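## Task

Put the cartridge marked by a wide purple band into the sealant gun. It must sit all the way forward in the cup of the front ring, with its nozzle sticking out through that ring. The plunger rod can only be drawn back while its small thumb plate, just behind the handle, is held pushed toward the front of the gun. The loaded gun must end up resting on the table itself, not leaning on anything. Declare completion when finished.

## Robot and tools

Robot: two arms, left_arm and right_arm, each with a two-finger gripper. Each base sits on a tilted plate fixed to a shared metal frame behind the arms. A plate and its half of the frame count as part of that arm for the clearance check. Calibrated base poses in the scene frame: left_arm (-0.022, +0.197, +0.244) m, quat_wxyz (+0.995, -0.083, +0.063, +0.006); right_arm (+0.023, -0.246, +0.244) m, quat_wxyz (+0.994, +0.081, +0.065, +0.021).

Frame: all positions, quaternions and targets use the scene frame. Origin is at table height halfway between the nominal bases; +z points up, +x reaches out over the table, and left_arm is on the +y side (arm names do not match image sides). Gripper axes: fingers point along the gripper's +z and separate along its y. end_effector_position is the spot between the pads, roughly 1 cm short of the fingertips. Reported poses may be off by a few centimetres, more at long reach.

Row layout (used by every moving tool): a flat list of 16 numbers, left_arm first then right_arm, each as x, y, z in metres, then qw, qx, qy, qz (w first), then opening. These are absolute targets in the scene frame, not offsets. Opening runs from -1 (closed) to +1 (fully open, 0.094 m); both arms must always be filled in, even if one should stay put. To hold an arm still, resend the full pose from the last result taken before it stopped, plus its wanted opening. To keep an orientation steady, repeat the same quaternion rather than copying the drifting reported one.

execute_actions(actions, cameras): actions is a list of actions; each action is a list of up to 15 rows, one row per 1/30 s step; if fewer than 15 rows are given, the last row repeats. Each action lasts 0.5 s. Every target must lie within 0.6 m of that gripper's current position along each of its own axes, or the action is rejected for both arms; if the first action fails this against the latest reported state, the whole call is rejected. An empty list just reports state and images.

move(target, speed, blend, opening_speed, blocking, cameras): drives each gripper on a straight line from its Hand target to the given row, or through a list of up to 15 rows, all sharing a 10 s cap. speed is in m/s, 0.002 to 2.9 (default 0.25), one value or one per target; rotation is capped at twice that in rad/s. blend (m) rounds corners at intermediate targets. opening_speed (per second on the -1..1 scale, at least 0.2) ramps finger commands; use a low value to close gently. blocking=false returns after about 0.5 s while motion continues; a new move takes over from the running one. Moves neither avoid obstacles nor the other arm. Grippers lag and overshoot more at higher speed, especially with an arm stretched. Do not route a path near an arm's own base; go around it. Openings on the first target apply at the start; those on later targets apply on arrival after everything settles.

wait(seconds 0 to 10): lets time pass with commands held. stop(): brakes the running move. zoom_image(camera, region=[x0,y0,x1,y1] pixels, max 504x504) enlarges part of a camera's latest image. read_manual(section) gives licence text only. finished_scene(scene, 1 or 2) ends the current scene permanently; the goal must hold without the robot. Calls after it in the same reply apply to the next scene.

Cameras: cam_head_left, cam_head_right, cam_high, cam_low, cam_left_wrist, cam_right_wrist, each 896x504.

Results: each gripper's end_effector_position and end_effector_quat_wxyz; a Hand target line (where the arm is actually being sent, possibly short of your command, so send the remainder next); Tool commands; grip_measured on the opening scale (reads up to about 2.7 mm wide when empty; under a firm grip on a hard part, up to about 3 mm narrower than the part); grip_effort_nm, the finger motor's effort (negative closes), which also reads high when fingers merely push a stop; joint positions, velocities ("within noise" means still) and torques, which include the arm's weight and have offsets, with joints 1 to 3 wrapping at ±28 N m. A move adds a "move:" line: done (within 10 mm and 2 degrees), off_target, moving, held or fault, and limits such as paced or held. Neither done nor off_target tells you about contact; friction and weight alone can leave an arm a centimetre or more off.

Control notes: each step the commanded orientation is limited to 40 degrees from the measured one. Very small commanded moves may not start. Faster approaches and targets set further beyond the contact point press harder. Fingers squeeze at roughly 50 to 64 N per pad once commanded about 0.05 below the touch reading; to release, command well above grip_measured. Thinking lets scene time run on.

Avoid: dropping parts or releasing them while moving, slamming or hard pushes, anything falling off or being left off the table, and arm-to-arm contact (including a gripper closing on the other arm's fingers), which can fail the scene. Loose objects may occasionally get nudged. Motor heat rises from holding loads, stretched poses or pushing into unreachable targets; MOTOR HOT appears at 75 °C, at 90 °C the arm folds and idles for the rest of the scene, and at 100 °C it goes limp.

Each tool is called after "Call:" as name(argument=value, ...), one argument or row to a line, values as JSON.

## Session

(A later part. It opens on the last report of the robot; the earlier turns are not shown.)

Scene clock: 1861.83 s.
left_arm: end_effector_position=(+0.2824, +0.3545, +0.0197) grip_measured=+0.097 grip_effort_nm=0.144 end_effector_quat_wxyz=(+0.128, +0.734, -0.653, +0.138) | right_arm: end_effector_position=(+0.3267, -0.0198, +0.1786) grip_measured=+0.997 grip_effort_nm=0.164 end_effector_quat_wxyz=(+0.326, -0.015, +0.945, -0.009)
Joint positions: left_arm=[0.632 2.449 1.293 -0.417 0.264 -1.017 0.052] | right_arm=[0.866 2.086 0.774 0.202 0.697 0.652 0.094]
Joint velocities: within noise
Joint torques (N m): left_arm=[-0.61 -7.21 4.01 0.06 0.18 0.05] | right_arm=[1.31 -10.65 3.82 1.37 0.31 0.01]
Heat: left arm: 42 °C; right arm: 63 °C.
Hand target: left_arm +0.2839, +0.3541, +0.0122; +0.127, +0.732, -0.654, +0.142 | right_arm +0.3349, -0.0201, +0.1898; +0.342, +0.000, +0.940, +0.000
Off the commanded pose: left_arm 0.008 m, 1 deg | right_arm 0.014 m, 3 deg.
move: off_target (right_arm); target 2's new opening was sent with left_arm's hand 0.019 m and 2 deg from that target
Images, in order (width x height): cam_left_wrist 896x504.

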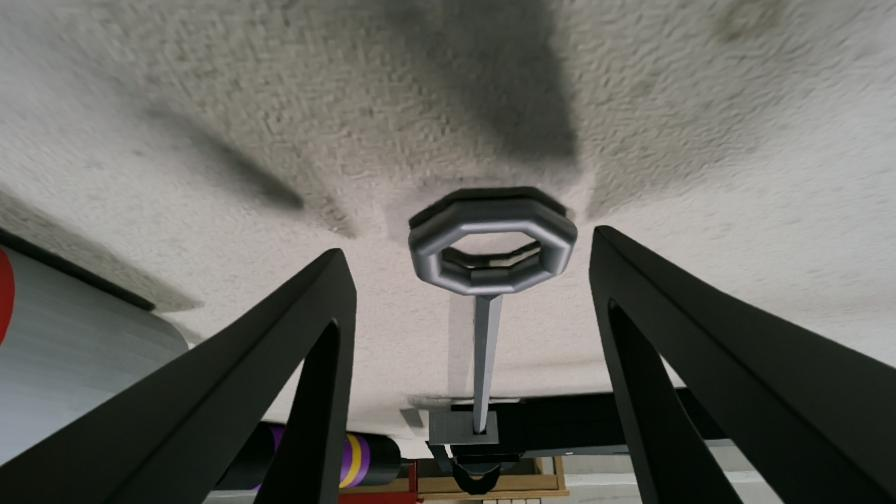

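Call:
move(
  target=[
    [0.289,0.356,0.012,0.1271,0.7324,-0.6536,0.1424,0.1,0.335,-0.02,0.19,0.342,0,0.9397,0,1],
    [0.289,0.356,0.005,0.1271,0.7324,-0.6536,0.1424,0.1,0.335,-0.02,0.19,0.342,0,0.9397,0,1],
  ],
  speed=0.05,
  cameras=["cam_left_wrist"],
)

Scene clock: 1865.43 s.
left_arm: end_effector_position=(+0.2877, +0.3576, +0.0126) grip_measured=+0.097 grip_effort_nm=0.134 end_effector_quat_wxyz=(+0.125, +0.734, -0.653, +0.139) | right_arm: end_effector_position=(+0.3267, -0.0198, +0.1786) grip_measured=+0.997 grip_effort_nm=0.168 end_effector_quat_wxyz=(+0.326, -0.015, +0.945, -0.009)
Joint positions: left_arm=[0.632 2.481 1.329 -0.416 0.266 -1.017 0.052] | right_arm=[0.866 2.086 0.774 0.202 0.697 0.652 0.094]
Joint velocities: within noise
Joint torques (N m): left_arm=[-0.91 -7.24 4.27 0.05 0.21 0.02] | right_arm=[1.36 -10.61 3.88 1.36 0.33 -0.02]
Heat: left arm: 41 °C; right arm: 63 °C.
Hand target: left_arm +0.2888, +0.3560, +0.0052; +0.127, +0.732, -0.654, +0.142 | right_arm +0.3349, -0.0201, +0.1898; +0.342, +0.000, +0.940, +0.000
Off the commanded pose: left_arm 0.008 m, 0 deg | right_arm 0.014 m, 3 deg.
move: off_target (right_arm)
Images, in order (width x height): cam_left_wrist 896x504.

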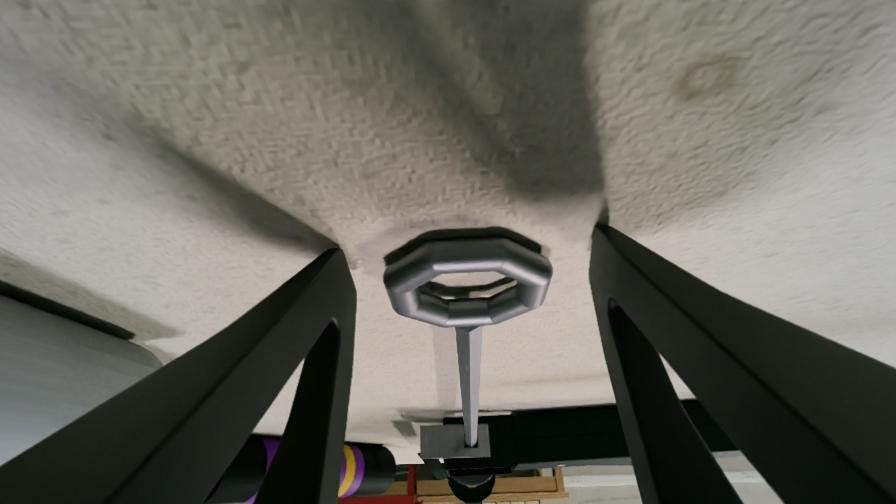

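Call:
move(
  target=[0.289,0.356,0.009,0.1271,0.7324,-0.6536,0.1424,-0.45,0.335,-0.02,0.19,0.342,0,0.9397,0,1],
  speed=0.05,
  opening_speed=0.6,
  cameras=["cam_left_wrist"],
)

Scene clock: 1868.07 s.
left_arm: end_effector_position=(+0.2877, +0.3576, +0.0126) grip_measured=-0.280 grip_effort_nm=-1.023 end_effector_quat_wxyz=(+0.125, +0.734, -0.653, +0.140) | right_arm: end_effector_position=(+0.3267, -0.0197, +0.1786) grip_measured=+0.997 grip_effort_nm=0.164 end_effector_quat_wxyz=(+0.326, -0.015, +0.945, -0.009)
Joint positions: left_arm=[0.632 2.481 1.329 -0.416 0.266 -1.017 0.034] | right_arm=[0.866 2.086 0.774 0.202 0.697 0.652 0.094]
Joint velocities: within noise
Joint torques (N m): left_arm=[-0.85 -8.28 3.6 -0.07 0.19 0.04] | right_arm=[1.28 -10.66 3.79 1.37 0.32 0.02]
Heat: left arm: 42 °C; right arm: 63 °C.
Hand target: left_arm +0.2889, +0.3560, +0.0090; +0.127, +0.732, -0.654, +0.142 | right_arm +0.3349, -0.0201, +0.1898; +0.342, +0.000, +0.940, +0.000
Off the commanded pose: left_arm 0.004 m, 0 deg | right_arm 0.014 m, 3 deg.
move: off_target (right_arm)
Images, in order (width x height): cam_left_wrist 896x504.

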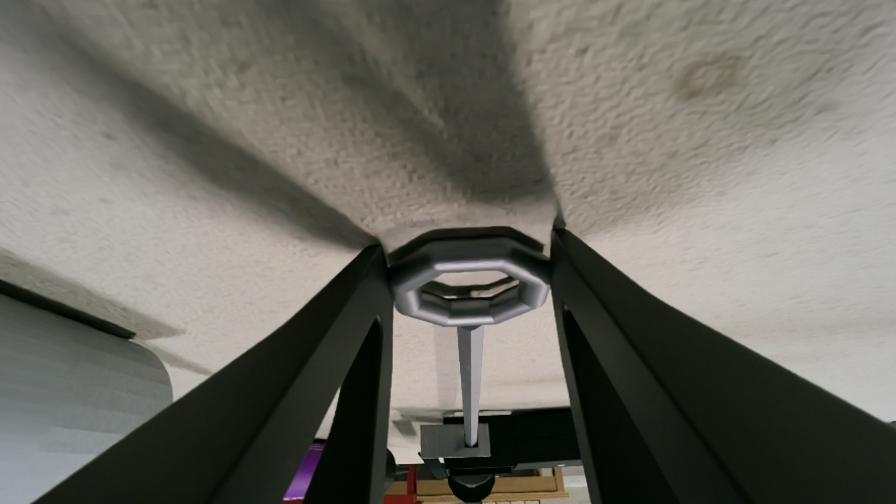

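Call:
move(
  target=[0.289,0.356,0.009,0.1271,0.7324,-0.6536,0.1424,-0.45,0.335,0.065,0.19,0.342,0,0.9397,0,1],
  speed=0.15,
  cameras=["cam_right_wrist","cam_high"],
)

Call:
zoom_image(
  camera="cam_right_wrist",
  region=[340, 120, 640, 380],
)

Scene clock: 1874.17 s.
left_arm: end_effector_position=(+0.2877, +0.3576, +0.0126) grip_measured=-0.281 grip_effort_nm=-1.028 end_effector_quat_wxyz=(+0.125, +0.734, -0.653, +0.140) | right_arm: end_effector_position=(+0.3337, +0.0608, +0.1880) grip_measured=+0.997 grip_effort_nm=0.168 end_effector_quat_wxyz=(+0.333, -0.003, +0.943, +0.006)
Joint positions: left_arm=[0.632 2.481 1.329 -0.416 0.266 -1.017 0.034] | right_arm=[0.985 2.252 1.102 -0.023 0.741 0.807 0.094]
Joint velocities: within noise
Joint torques (N m): left_arm=[-0.92 -8.23 3.71 -0.04 0.17 0.07] | right_arm=[3.28 -8.69 7.3 0.95 0.52 0.1]
Heat: left arm: 43 °C; right arm: 62 °C.
Hand target: left_arm +0.2889, +0.3560, +0.0090; +0.127, +0.732, -0.654, +0.142 | right_arm +0.3349, +0.0650, +0.1900; +0.342, +0.000, +0.940, +0.001
Off the commanded pose: left_arm 0.004 m, 0 deg | right_arm 0.005 m, 1 deg.
move: done
Images, in order (width x height): cam_high 896x504, cam_right_wrist 896x504.

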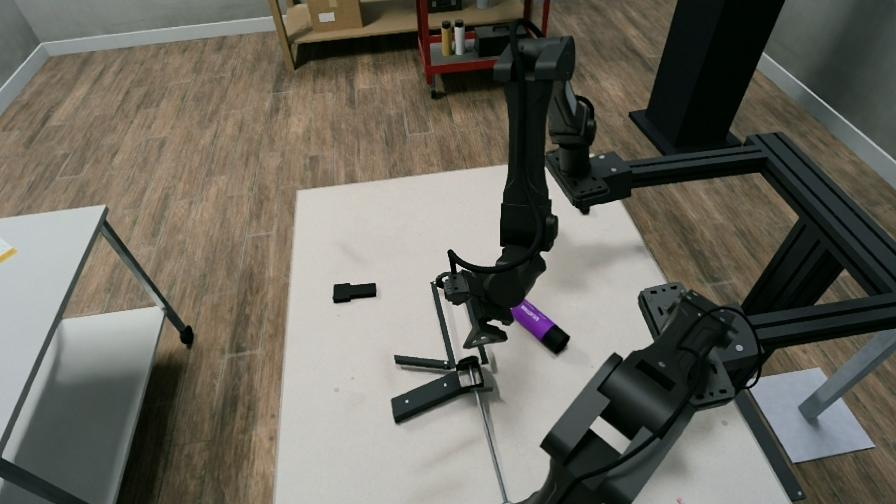

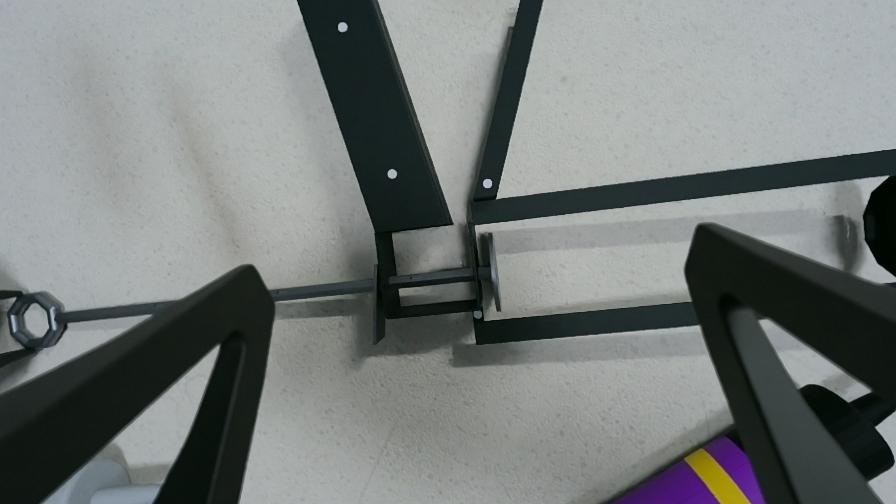

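Scaled by 1.680 from the camera's 896x504 image, which has a finer 1280x720 frame.

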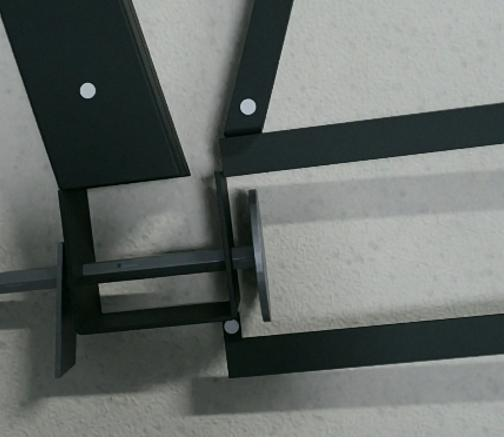

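Call:
move(
  target=[0.289,0.356,0.009,0.1271,0.7324,-0.6536,0.1424,-0.45,0.27,-0.045,0.22,0.342,0,0.9397,0,1],
  speed=0.2,
  cameras=["cam_right_wrist"],
)

Call:
zoom_image(
  camera="cam_right_wrist",
  region=[230, 20, 500, 290],
)

Call:
zoom_image(
  camera="cam_right_wrist",
  region=[500, 20, 770, 290],
)

Scene clock: 1881.37 s.
left_arm: end_effector_position=(+0.2877, +0.3576, +0.0126) grip_measured=-0.281 grip_effort_nm=-1.028 end_effector_quat_wxyz=(+0.125, +0.734, -0.653, +0.140) | right_arm: end_effector_position=(+0.2666, -0.0489, +0.2094) grip_measured=+0.997 grip_effort_nm=0.168 end_effector_quat_wxyz=(+0.322, -0.010, +0.946, -0.010)
Joint positions: left_arm=[0.632 2.481 1.329 -0.416 0.266 -1.017 0.034] | right_arm=[1.01 1.848 0.588 0.02 0.751 0.845 0.094]
Joint velocities: within noise
Joint torques (N m): left_arm=[-0.94 -8.23 3.67 -0.06 0.2 0.11] | right_arm=[2.84 -8.17 4.34 1.15 0.51 0.12]
Heat: left arm: 43 °C; right arm: 60 °C.
Hand target: left_arm +0.2889, +0.3560, +0.0090; +0.127, +0.732, -0.654, +0.142 | right_arm +0.2700, -0.0450, +0.2198; +0.342, +0.000, +0.940, +0.000
Off the commanded pose: left_arm 0.004 m, 0 deg | right_arm 0.012 m, 3 deg.
move: off_target (right_arm)
Images, in order (width x height): cam_right_wrist 896x504.

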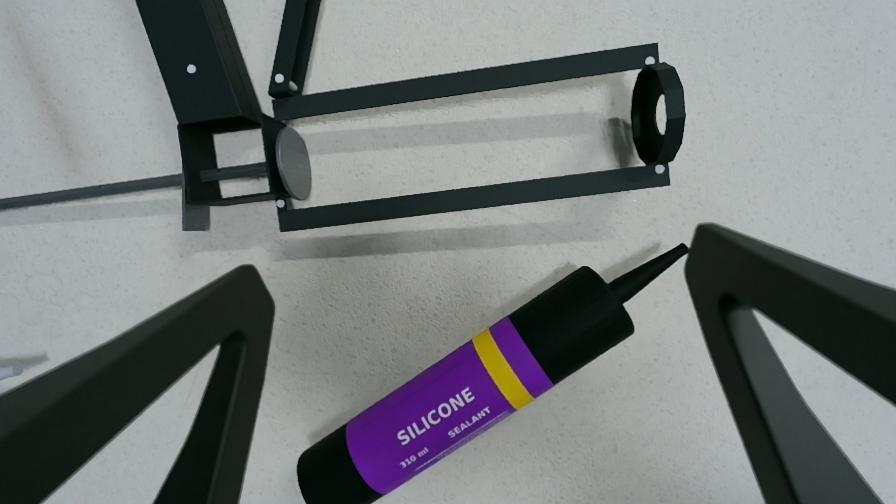

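Scaled by 1.867 from the camera's 896x504 image, which has a finer 1280x720 frame.

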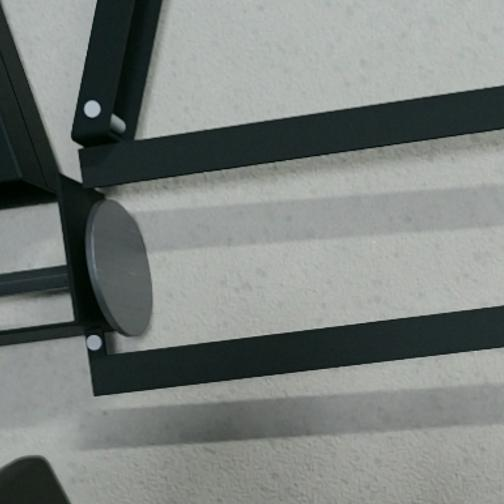

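Scaled by 1.867 from the camera's 896x504 image, which has a finer 1280x720 frame.

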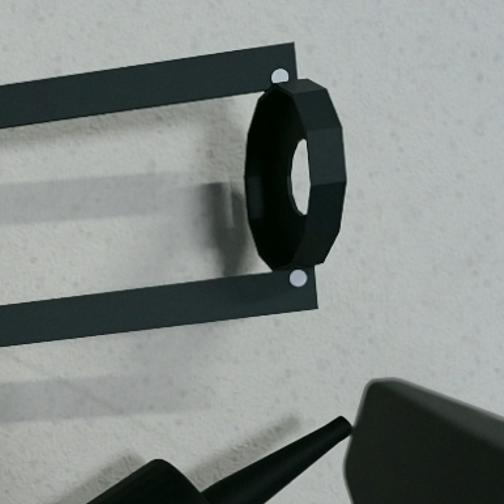

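Call:
move(
  target=[
    [0.289,0.356,0.009,0.1271,0.7324,-0.6536,0.1424,-0.45,0.311,0.142,0.14,0,0,1,0,-0.05],
    [0.289,0.356,0.009,0.1271,0.7324,-0.6536,0.1424,-0.45,0.311,0.142,0.07,0,0,1,0,-0.95],
  ],
  speed=0.25,
  cameras=["cam_right_wrist","cam_left_wrist","cam_head_right"],
)

Scene clock: 1911.97 s.
left_arm: end_effector_position=(+0.2877, +0.3576, +0.0126) grip_measured=-0.281 grip_effort_nm=-1.038 end_effector_quat_wxyz=(+0.125, +0.734, -0.653, +0.140) | right_arm: end_effector_position=(+0.3028, +0.1323, +0.0646) grip_measured=-0.947 grip_effort_nm=-0.125 end_effector_quat_wxyz=(-0.009, -0.004, +1.000, -0.016)
Joint positions: left_arm=[0.632 2.481 1.329 -0.416 0.266 -1.017 0.034] | right_arm=[0.886 2.874 2.034 -0.817 0.207 0.933 0.002]
Joint velocities: within noise
Joint torques (N m): left_arm=[-0.98 -8.24 3.69 -0.04 0.2 0.02] | right_arm=[2.95 -13.78 7.35 0.3 -0.02 -0.01]
Heat: left arm: 45 °C; right arm: 57 °C.
Hand target: left_arm +0.2889, +0.3560, +0.0090; +0.127, +0.732, -0.654, +0.142 | right_arm +0.3108, +0.1417, +0.0702; +0.000, +0.000, +1.000, +0.000
Off the commanded pose: left_arm 0.004 m, 0 deg | right_arm 0.014 m, 2 deg.
move: off_target (right_arm); target 2's new opening was sent with right_arm's hand 0.014 m and 2 deg from that target
Images, in order (width x height): cam_head_right 896x504, cam_left_wrist 896x504, cam_right_wrist 896x504.

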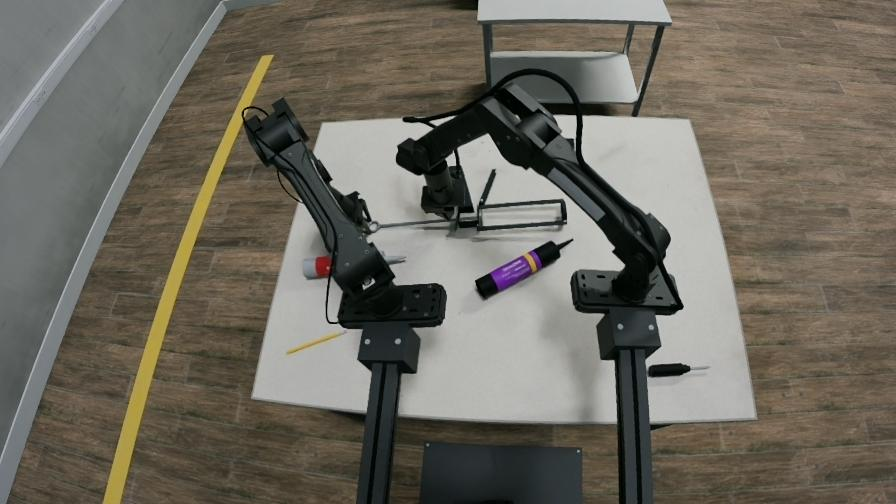

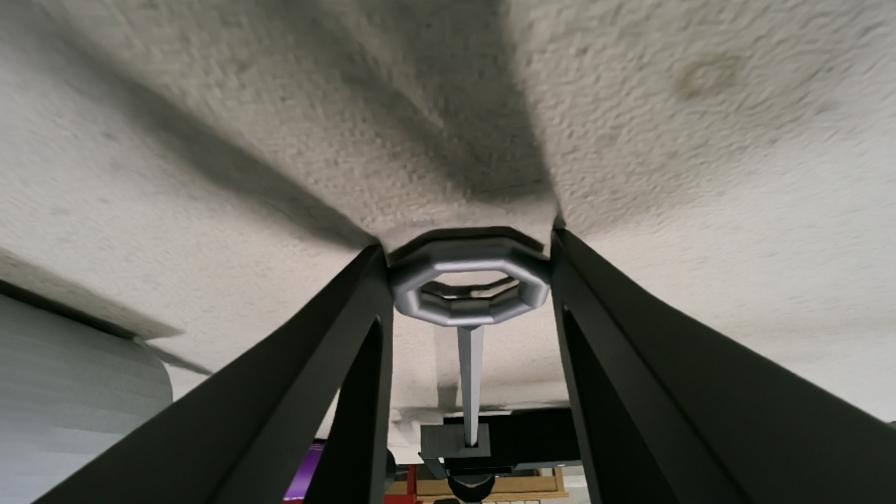

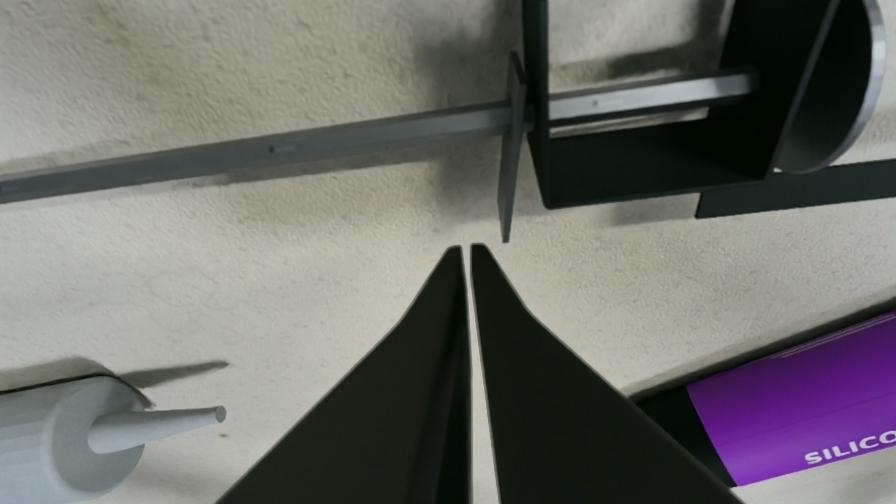

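Call:
move(
  target=[0.289,0.356,0.009,0.1271,0.7324,-0.6536,0.1424,-0.45,0.317,0.145,0.038,0,0,1,0,-0.95],
  speed=0.08,
  cameras=["cam_right_wrist"],
)

Scene clock: 1916.17 s.
left_arm: end_effector_position=(+0.2877, +0.3576, +0.0126) grip_measured=-0.281 grip_effort_nm=-1.028 end_effector_quat_wxyz=(+0.125, +0.734, -0.653, +0.140) | right_arm: end_effector_position=(+0.3116, +0.1396, +0.0397) grip_measured=-0.947 grip_effort_nm=-0.115 end_effector_quat_wxyz=(-0.005, -0.003, +1.000, -0.009)
Joint positions: left_arm=[0.632 2.481 1.329 -0.416 0.266 -1.017 0.034] | right_arm=[0.869 2.968 2.13 -0.798 0.207 0.914 0.002]
Joint velocities: within noise
Joint torques (N m): left_arm=[-0.98 -8.27 3.59 -0.09 0.21 0.02] | right_arm=[2.74 -12.68 7.41 0.29 -0.02 -0.01]
Heat: left arm: 45 °C; right arm: 58 °C.
Hand target: left_arm +0.2889, +0.3560, +0.0090; +0.127, +0.732, -0.654, +0.142 | right_arm +0.3170, +0.1449, +0.0383; +0.000, +0.000, +1.000, +0.000
Off the commanded pose: left_arm 0.004 m, 0 deg | right_arm 0.008 m, 1 deg.
move: done
Images, in order (width x height): cam_right_wrist 896x504.

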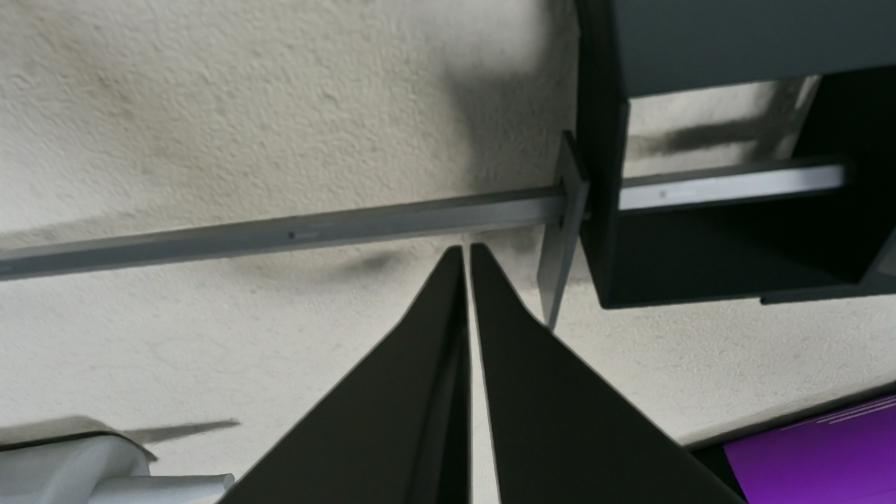

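Call:
move(
  target=[
    [0.289,0.356,0.009,0.1271,0.7324,-0.6536,0.1424,-0.45,0.309,0.145,0.040,0,0,1,0,-0.95],
    [0.289,0.356,0.009,0.1271,0.7324,-0.6536,0.1424,-0.45,0.309,0.145,0.029,0,0,1,0,-0.95],
  ],
  speed=0.06,
  cameras=["cam_right_wrist"],
)

Scene clock: 1919.97 s.
left_arm: end_effector_position=(+0.2877, +0.3576, +0.0126) grip_measured=-0.281 grip_effort_nm=-1.023 end_effector_quat_wxyz=(+0.125, +0.734, -0.653, +0.140) | right_arm: end_effector_position=(+0.3126, +0.1418, +0.0368) grip_measured=-0.947 grip_effort_nm=-0.120 end_effector_quat_wxyz=(+0.000, -0.001, +1.000, -0.003)
Joint positions: left_arm=[0.632 2.481 1.329 -0.416 0.266 -1.017 0.034] | right_arm=[0.869 2.968 2.116 -0.768 0.207 0.915 0.002]
Joint velocities: within noise
Joint torques (N m): left_arm=[-0.8 -8.32 3.73 -0.07 0.2 0.04] | right_arm=[3.55 -12.11 5.9 0.44 -0.03 0.06]
Heat: left arm: 45 °C; right arm: 59 °C.
Hand target: left_arm +0.2889, +0.3560, +0.0090; +0.127, +0.732, -0.654, +0.142 | right_arm +0.3089, +0.1448, +0.0292; +0.000, +0.000, +1.000, +0.000
Off the commanded pose: left_arm 0.004 m, 0 deg | right_arm 0.009 m, 0 deg.
move: done
Images, in order (width x height): cam_right_wrist 896x504.

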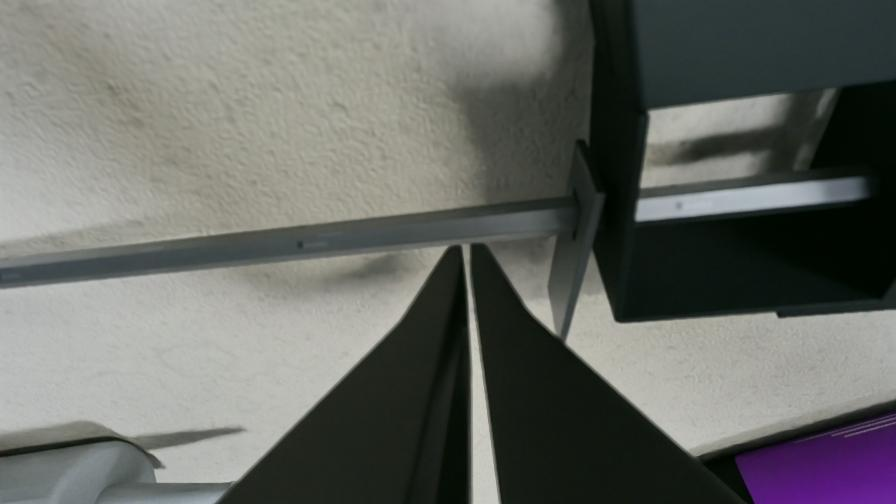

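Call:
move(
  target=[
    [0.289,0.356,0.009,0.1271,0.7324,-0.6536,0.1424,-0.45,0.298,0.145,0.048,0,0,1,0,-0.95],
    [0.289,0.356,0.009,0.1271,0.7324,-0.6536,0.1424,-0.45,0.306,0.144,0.025,0,0,1,0,-0.95],
  ],
  speed=0.08,
  cameras=["cam_right_wrist"],
)

Scene clock: 1924.87 s.
left_arm: end_effector_position=(+0.2879, +0.3574, +0.0126) grip_measured=-0.281 grip_effort_nm=-1.033 end_effector_quat_wxyz=(+0.125, +0.734, -0.653, +0.140) | right_arm: end_effector_position=(+0.3025, +0.1397, +0.0292) grip_measured=-0.947 grip_effort_nm=-0.110 end_effector_quat_wxyz=(-0.005, -0.002, +1.000, -0.006)
Joint positions: left_arm=[0.632 2.481 1.329 -0.416 0.267 -1.017 0.034] | right_arm=[0.878 2.972 2.083 -0.744 0.203 0.925 0.002]
Joint velocities: within noise
Joint torques (N m): left_arm=[-0.91 -8.24 3.62 -0.05 0.15 0.07] | right_arm=[2.84 -12.12 7.2 0.32 0.03 -0.04]
Heat: left arm: 45 °C; right arm: 59 °C.
Hand target: left_arm +0.2889, +0.3560, +0.0090; +0.127, +0.732, -0.654, +0.142 | right_arm +0.3059, +0.1437, +0.0251; +0.000, +0.000, +1.000, +0.000
Off the commanded pose: left_arm 0.004 m, 0 deg | right_arm 0.007 m, 1 deg.
move: done
Images, in order (width x height): cam_right_wrist 896x504.

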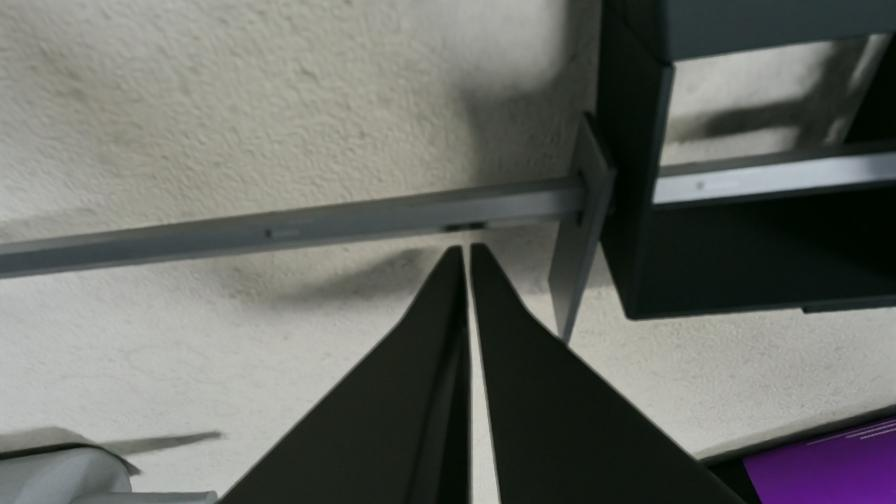

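Call:
move(
  target=[
    [0.29,0.366,0.010,0.1271,0.7324,-0.6536,0.1424,-0.45,0.306,0.128,0.025,0,0,1,0,-0.95],
    [0.29,0.368,0.010,0.1271,0.7324,-0.6536,0.1424,-0.45,0.306,0.113,0.025,0,0,1,0,-0.95],
  ],
  speed=0.05,
  cameras=["cam_right_wrist"],
)

Scene clock: 1928.53 s.
left_arm: end_effector_position=(+0.2886, +0.3559, +0.0179) grip_measured=-0.282 grip_effort_nm=-1.033 end_effector_quat_wxyz=(+0.139, +0.732, -0.651, +0.149) | right_arm: end_effector_position=(+0.2949, +0.1269, +0.0149) grip_measured=-0.948 grip_effort_nm=-0.081 end_effector_quat_wxyz=(-0.007, -0.006, +1.000, +0.017)
Joint positions: left_arm=[0.637 2.481 1.354 -0.466 0.29 -1.007 0.034] | right_arm=[0.857 2.921 1.903 -0.577 0.172 0.888 0.002]
Joint velocities: within noise
Joint torques (N m): left_arm=[0.61 -7.82 5.33 -0.01 0 0.21] | right_arm=[1.28 -16.09 3.54 -0.07 0.29 -0.05]
Heat: left arm: 45 °C; right arm: 61 °C.
Hand target: left_arm +0.2897, +0.3677, +0.0105; +0.127, +0.732, -0.653, +0.142 | right_arm +0.3058, +0.1134, +0.0244; +0.000, +0.000, +1.000, +0.000
Off the commanded pose: left_arm 0.015 m, 2 deg | right_arm 0.020 m, 2 deg.
move: off_target (left_arm, right_arm)
Images, in order (width x height): cam_right_wrist 896x504.

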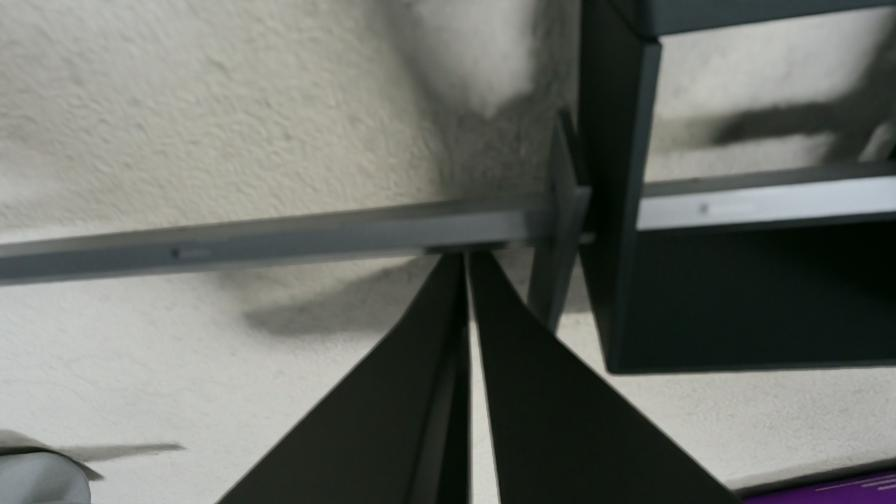

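Call:
move(
  target=[0.29,0.368,0.010,0.1271,0.7324,-0.6536,0.1424,-0.45,0.312,0.103,0.034,0,0,1,0,-0.95],
  speed=0.05,
  cameras=["cam_right_wrist","cam_head_right"],
)

Scene clock: 1932.70 s.
left_arm: end_effector_position=(+0.2884, +0.3543, +0.0186) grip_measured=-0.282 grip_effort_nm=-1.028 end_effector_quat_wxyz=(+0.142, +0.731, -0.650, +0.152) | right_arm: end_effector_position=(+0.3037, +0.1219, +0.0246) grip_measured=-0.948 grip_effort_nm=-0.090 end_effector_quat_wxyz=(-0.004, -0.003, +1.000, +0.027)
Joint positions: left_arm=[0.637 2.481 1.354 -0.472 0.297 -1.007 0.034] | right_arm=[0.836 2.875 1.858 -0.554 0.165 0.87 0.002]
Joint velocities: within noise
Joint torques (N m): left_arm=[0.61 -7.68 5.31 0.07 -0.04 0.22] | right_arm=[1.32 -16.06 3.28 -0.18 0.38 -0.12]
Heat: left arm: 45 °C; right arm: 65 °C.
Hand target: left_arm +0.2897, +0.3678, +0.0106; +0.127, +0.733, -0.653, +0.142 | right_arm +0.3118, +0.1036, +0.0333; +0.000, +0.000, +1.000, +0.000
Off the commanded pose: left_arm 0.016 m, 2 deg | right_arm 0.023 m, 3 deg.
move: off_target (left_arm, right_arm)
Images, in order (width x height): cam_head_right 896x504, cam_right_wrist 896x504.

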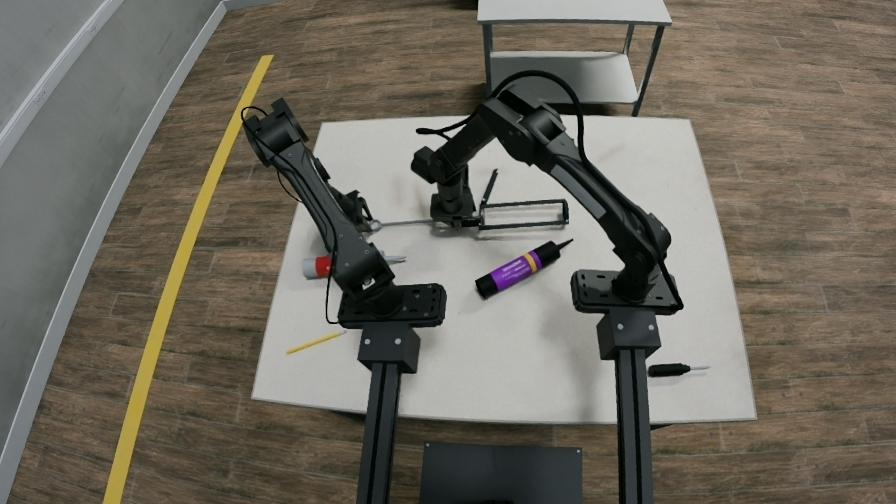

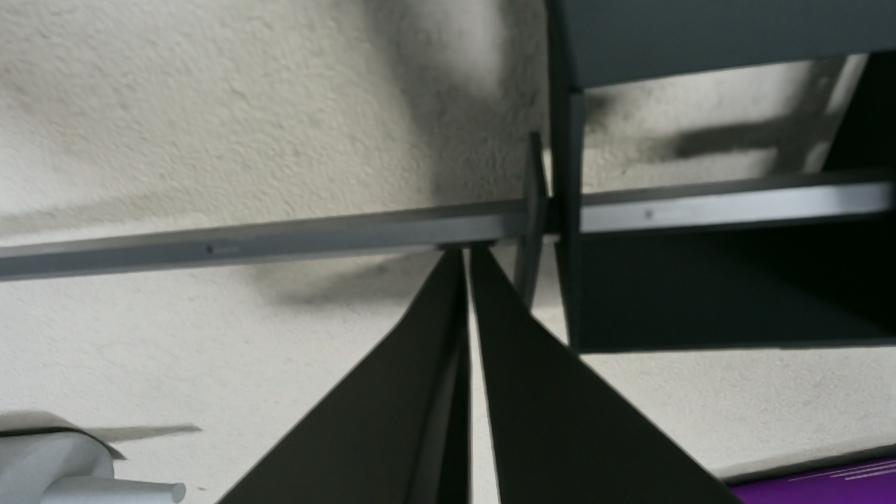

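Call:
zoom_image(
  camera="cam_head_right",
  region=[430, 180, 580, 260],
)

Call:
zoom_image(
  camera="cam_head_right",
  region=[455, 190, 515, 245],
)

Scaled by 3.360 from the camera's 896x504 image, which has a finer 1280x720 frame.

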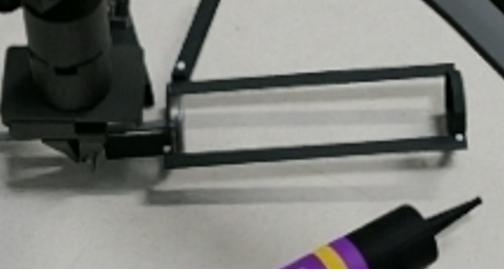

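Scaled by 8.400 from the camera's 896x504 image, which has a finer 1280x720 frame.

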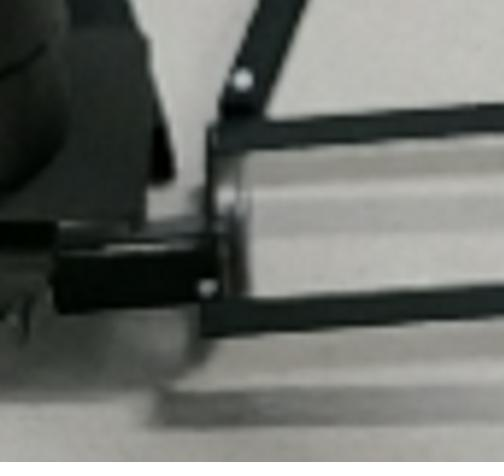

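Call:
move(
  target=[0.29,0.374,0.010,0.1271,0.7324,-0.6536,0.1424,-0.45,0.312,0.096,0.034,0,0,1,0,-0.95],
  speed=0.05,
  cameras=["cam_right_wrist","cam_head_right"],
)

Call:
zoom_image(
  camera="cam_head_right",
  region=[455, 190, 515, 245],
)

Scene clock: 1940.53 s.
left_arm: end_effector_position=(+0.2877, +0.3557, +0.0190) grip_measured=-0.283 grip_effort_nm=-1.028 end_effector_quat_wxyz=(+0.149, +0.732, -0.647, +0.154) | right_arm: end_effector_position=(+0.3053, +0.1206, +0.0263) grip_measured=-0.948 grip_effort_nm=-0.081 end_effector_quat_wxyz=(+0.000, -0.003, +0.999, +0.035)
Joint positions: left_arm=[0.644 2.488 1.372 -0.496 0.303 -1.003 0.034] | right_arm=[0.831 2.854 1.819 -0.517 0.16 0.86 0.002]
Joint velocities: within noise
Joint torques (N m): left_arm=[1.11 -7.99 5.52 0.06 -0.11 0.27] | right_arm=[0.99 -15.8 3.12 -0.31 0.4 -0.06]
Heat: left arm: 44 °C; right arm: 67 °C.
Hand target: left_arm +0.2895, +0.3738, +0.0109; +0.127, +0.733, -0.653, +0.142 | right_arm +0.3117, +0.0970, +0.0333; +0.000, +0.000, +1.000, +0.001
Off the commanded pose: left_arm 0.021 m, 3 deg | right_arm 0.027 m, 4 deg.
move: off_target (left_arm, right_arm)
Images, in order (width x height): cam_head_right 896x504, cam_right_wrist 896x504.

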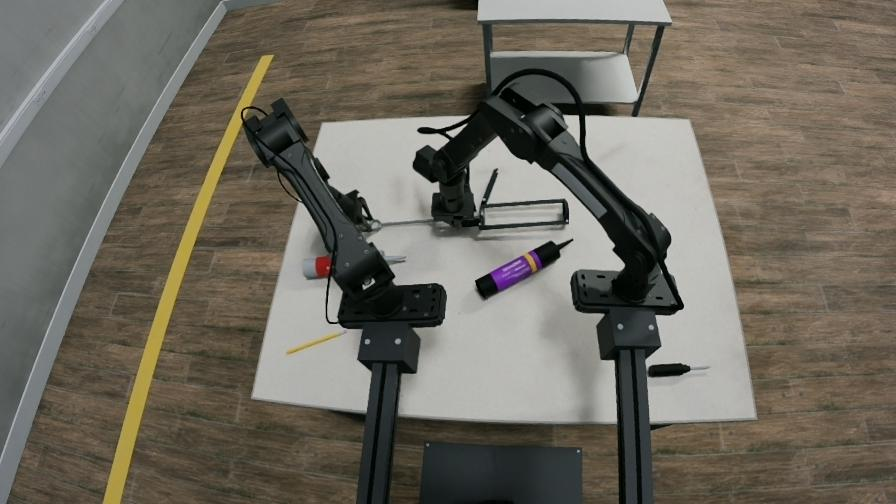

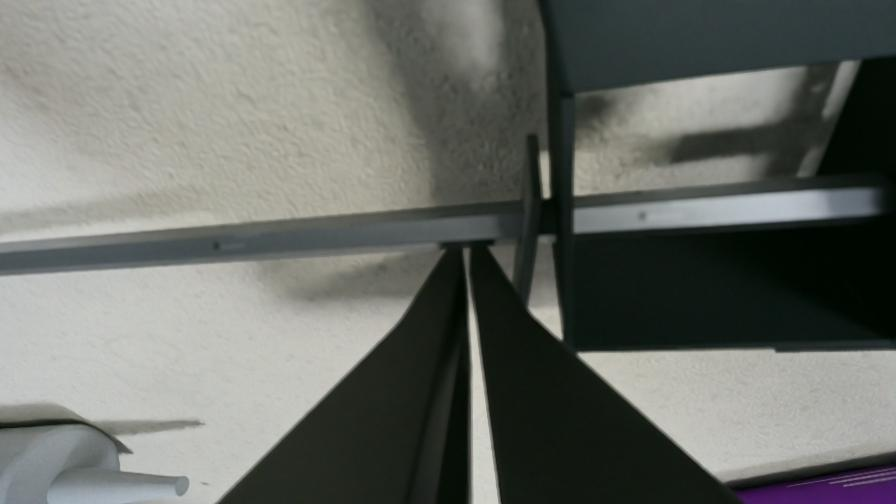

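Scaled by 8.400 from the camera's 896x504 image, which has a finer 1280x720 frame.

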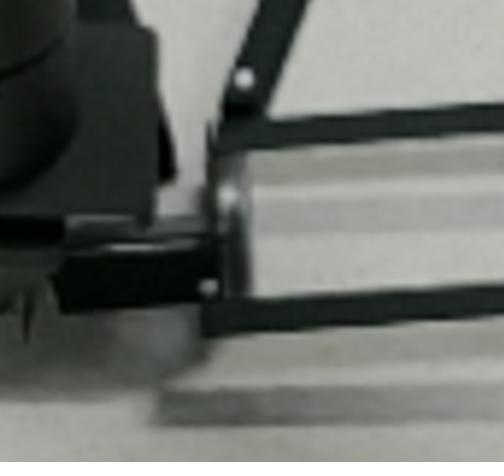

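Call:
move(
  target=[
    [0.29,0.368,0.010,0.1271,0.7324,-0.6536,0.1424,-0.45,0.305,0.140,0.034,0,0,1,0,-0.95],
    [0.29,0.364,0.010,0.1271,0.7324,-0.6536,0.1424,-0.45,0.31,0.14,0.12,0,0,1,0,0],
    [0.29,0.364,0.010,0.1271,0.7324,-0.6536,0.1424,-0.45,0.335,0.065,0.19,0.342,0,0.9397,0,1],
  ],
  speed=0.25,
  cameras=["cam_right_wrist"],
)

Call:
zoom_image(
  camera="cam_right_wrist",
  region=[440, 180, 590, 360],
)

Scene clock: 1949.93 s.
left_arm: end_effector_position=(+0.2912, +0.3670, +0.0151) grip_measured=-0.447 grip_effort_nm=-0.144 end_effector_quat_wxyz=(+0.126, +0.735, -0.650, +0.144) | right_arm: end_effector_position=(+0.3302, +0.0585, +0.1714) grip_measured=+0.997 grip_effort_nm=0.168 end_effector_quat_wxyz=(+0.319, -0.008, +0.948, -0.014)
Joint positions: left_arm=[0.65 2.488 1.372 -0.456 0.276 -1.003 0.026] | right_arm=[0.982 2.305 1.134 -0.06 0.741 0.821 0.094]
Joint velocities: within noise
Joint torques (N m): left_arm=[-1.2 -8.62 2.7 0.08 0.11 0.05] | right_arm=[3.67 -13.31 4.41 1.17 0.49 0.01]
Heat: left arm: 43 °C; right arm: 70 °C.
Hand target: left_arm +0.2899, +0.3641, +0.0101; +0.127, +0.732, -0.653, +0.142 | right_arm +0.3349, +0.0650, +0.1898; +0.342, +0.000, +0.940, +0.000
Off the commanded pose: left_arm 0.006 m, 1 deg | right_arm 0.020 m, 3 deg.
move: off_target (right_arm); target 2's new opening was sent with right_arm's hand 0.017 m and 2 deg from that target; target 3's new opening was sent with right_arm's hand 0.020 m and 3 deg from that target
Images, in order (width x height): cam_right_wrist 896x504.

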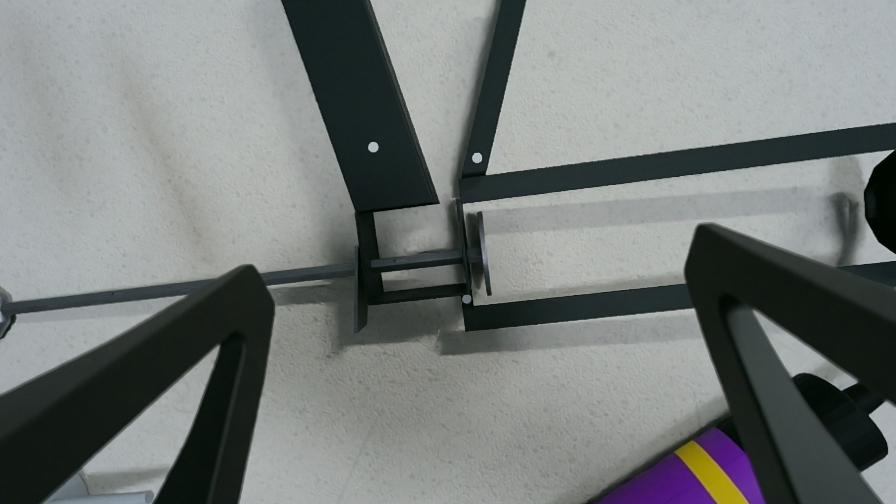

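Scaled by 2.800 from the camera's 896x504 image, which has a finer 1280x720 frame.

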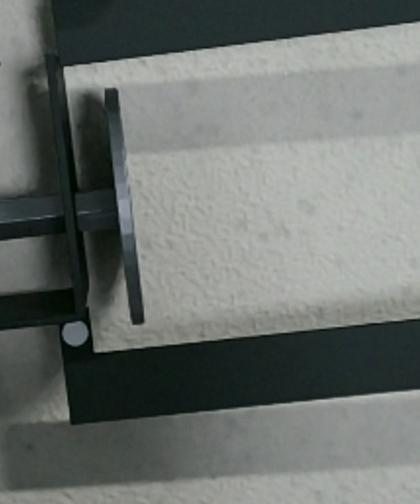

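Call:
move(
  target=[
    [0.29,0.362,0.03,0.1271,0.7324,-0.6536,0.1424,0.0,0.335,0.065,0.19,0.342,0,0.9397,0,1],
    [0.288,0.357,0.055,0.1271,0.7324,-0.6536,0.1424,0.1,0.335,0.04,0.19,0.342,0,0.9397,0,1],
  ],
  speed=0.12,
  cameras=["cam_left_wrist"],
)

Scene clock: 1973.37 s.
left_arm: end_effector_position=(+0.2810, +0.3541, +0.0402) grip_measured=+0.097 grip_effort_nm=0.139 end_effector_quat_wxyz=(+0.137, +0.732, -0.652, +0.142) | right_arm: end_effector_position=(+0.3256, +0.0378, +0.1747) grip_measured=+0.997 grip_effort_nm=0.168 end_effector_quat_wxyz=(+0.324, -0.016, +0.946, -0.014)
Joint positions: left_arm=[0.636 2.389 1.281 -0.483 0.275 -1.008 0.052] | right_arm=[0.967 2.239 1.019 0.019 0.741 0.776 0.094]
Joint velocities: within noise
Joint torques (N m): left_arm=[-1.72 -12.64 2.43 -0.28 0.1 -0.12] | right_arm=[1.73 -12.56 4.34 1.24 0.36 -0.01]
Heat: left arm: 43 °C; right arm: 70 °C.
Hand target: left_arm +0.2878, +0.3567, +0.0544; +0.127, +0.732, -0.654, +0.143 | right_arm +0.3348, +0.0398, +0.1897; +0.342, +0.000, +0.940, +0.000
Off the commanded pose: left_arm 0.017 m, 1 deg | right_arm 0.018 m, 3 deg.
move: off_target (left_arm, right_arm); target 2's new opening was sent with left_arm's hand 0.017 m and 1 deg from that target
Images, in order (width x height): cam_left_wrist 896x504.

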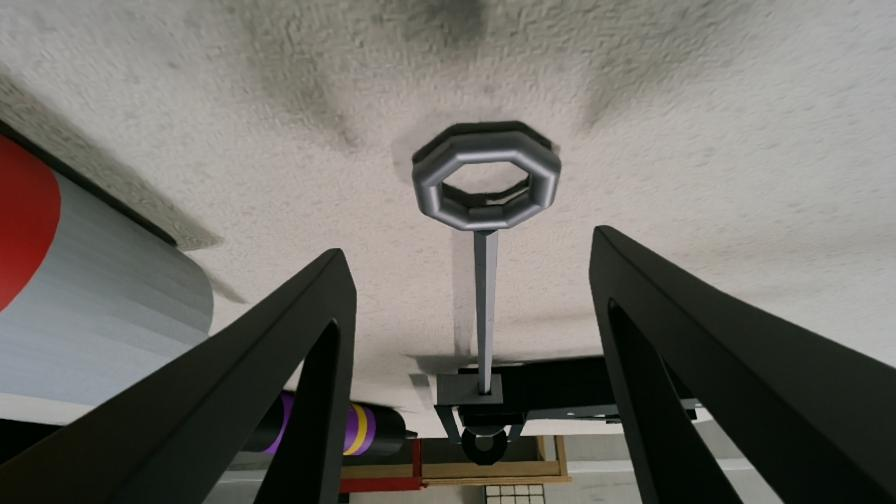

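Call:
move(
  target=[
    [0.2895,0.352,0.03,0.1271,0.7324,-0.6536,0.1424,0.1,0.335,0.04,0.19,0.342,0,0.9397,0,1],
    [0.2895,0.352,0.005,0.1271,0.7324,-0.6536,0.1424,0.1,0.335,0.04,0.19,0.342,0,0.9397,0,1],
  ],
  speed=0.06,
  cameras=["cam_left_wrist"],
)

Scene clock: 1980.20 s.
left_arm: end_effector_position=(+0.2870, +0.3535, +0.0126) grip_measured=+0.097 grip_effort_nm=0.149 end_effector_quat_wxyz=(+0.128, +0.732, -0.654, +0.144) | right_arm: end_effector_position=(+0.3256, +0.0379, +0.1748) grip_measured=+0.997 grip_effort_nm=0.168 end_effector_quat_wxyz=(+0.324, -0.016, +0.946, -0.013)
Joint positions: left_arm=[0.629 2.48 1.32 -0.411 0.275 -1.015 0.052] | right_arm=[0.967 2.239 1.019 0.02 0.741 0.776 0.094]
Joint velocities: within noise
Joint torques (N m): left_arm=[-1.39 -7.45 4 0.02 0.09 -0.11] | right_arm=[1.69 -12.66 4.41 1.23 0.36 -0.01]
Heat: left arm: 43 °C; right arm: 68 °C.
Hand target: left_arm +0.2893, +0.3519, +0.0052; +0.127, +0.732, -0.654, +0.142 | right_arm +0.3348, +0.0398, +0.1897; +0.342, +0.000, +0.940, +0.000
Off the commanded pose: left_arm 0.008 m, 0 deg | right_arm 0.018 m, 3 deg.
move: off_target (right_arm)
Images, in order (width x height): cam_left_wrist 896x504.

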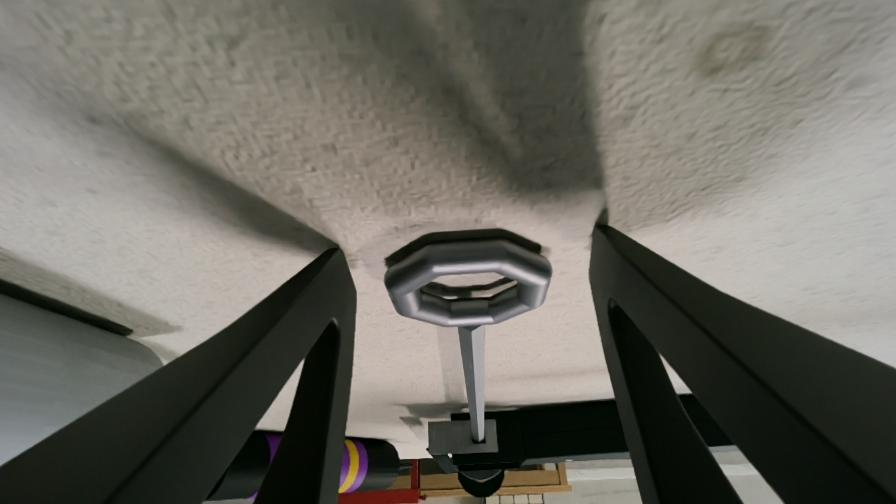

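Call:
move(
  target=[0.2895,0.350,0.008,0.1271,0.7324,-0.6536,0.1424,-0.55,0.335,0.04,0.19,0.342,0,0.9397,0,1],
  speed=0.05,
  opening_speed=0.6,
  cameras=["cam_left_wrist"],
)

Scene clock: 1985.70 s.
left_arm: end_effector_position=(+0.2877, +0.3531, +0.0145) grip_measured=-0.551 grip_effort_nm=0.051 end_effector_quat_wxyz=(+0.133, +0.733, -0.651, +0.145) | right_arm: end_effector_position=(+0.3257, +0.0380, +0.1748) grip_measured=+0.997 grip_effort_nm=0.173 end_effector_quat_wxyz=(+0.325, -0.016, +0.946, -0.013)
Joint positions: left_arm=[0.629 2.48 1.33 -0.43 0.28 -1.019 0.021] | right_arm=[0.967 2.239 1.019 0.02 0.741 0.776 0.094]
Joint velocities: within noise
Joint torques (N m): left_arm=[-1.84 -8.34 2.07 0.23 0.05 -0.1] | right_arm=[1.78 -12.59 4.46 1.23 0.37 0.01]
Heat: left arm: 43 °C; right arm: 67 °C.
Hand target: left_arm +0.2894, +0.3500, +0.0083; +0.127, +0.732, -0.654, +0.143 | right_arm +0.3348, +0.0398, +0.1897; +0.342, +0.000, +0.940, +0.000
Off the commanded pose: left_arm 0.007 m, 1 deg | right_arm 0.018 m, 3 deg.
move: off_target (right_arm)
Images, in order (width x height): cam_left_wrist 896x504.

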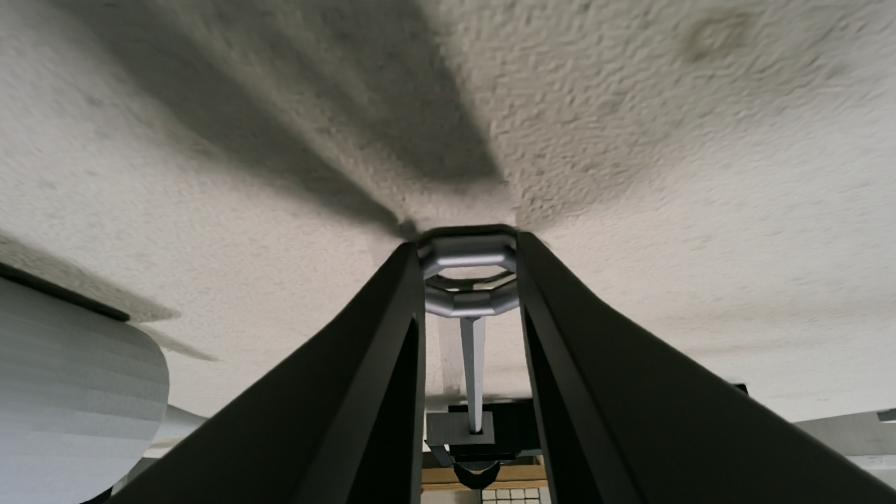

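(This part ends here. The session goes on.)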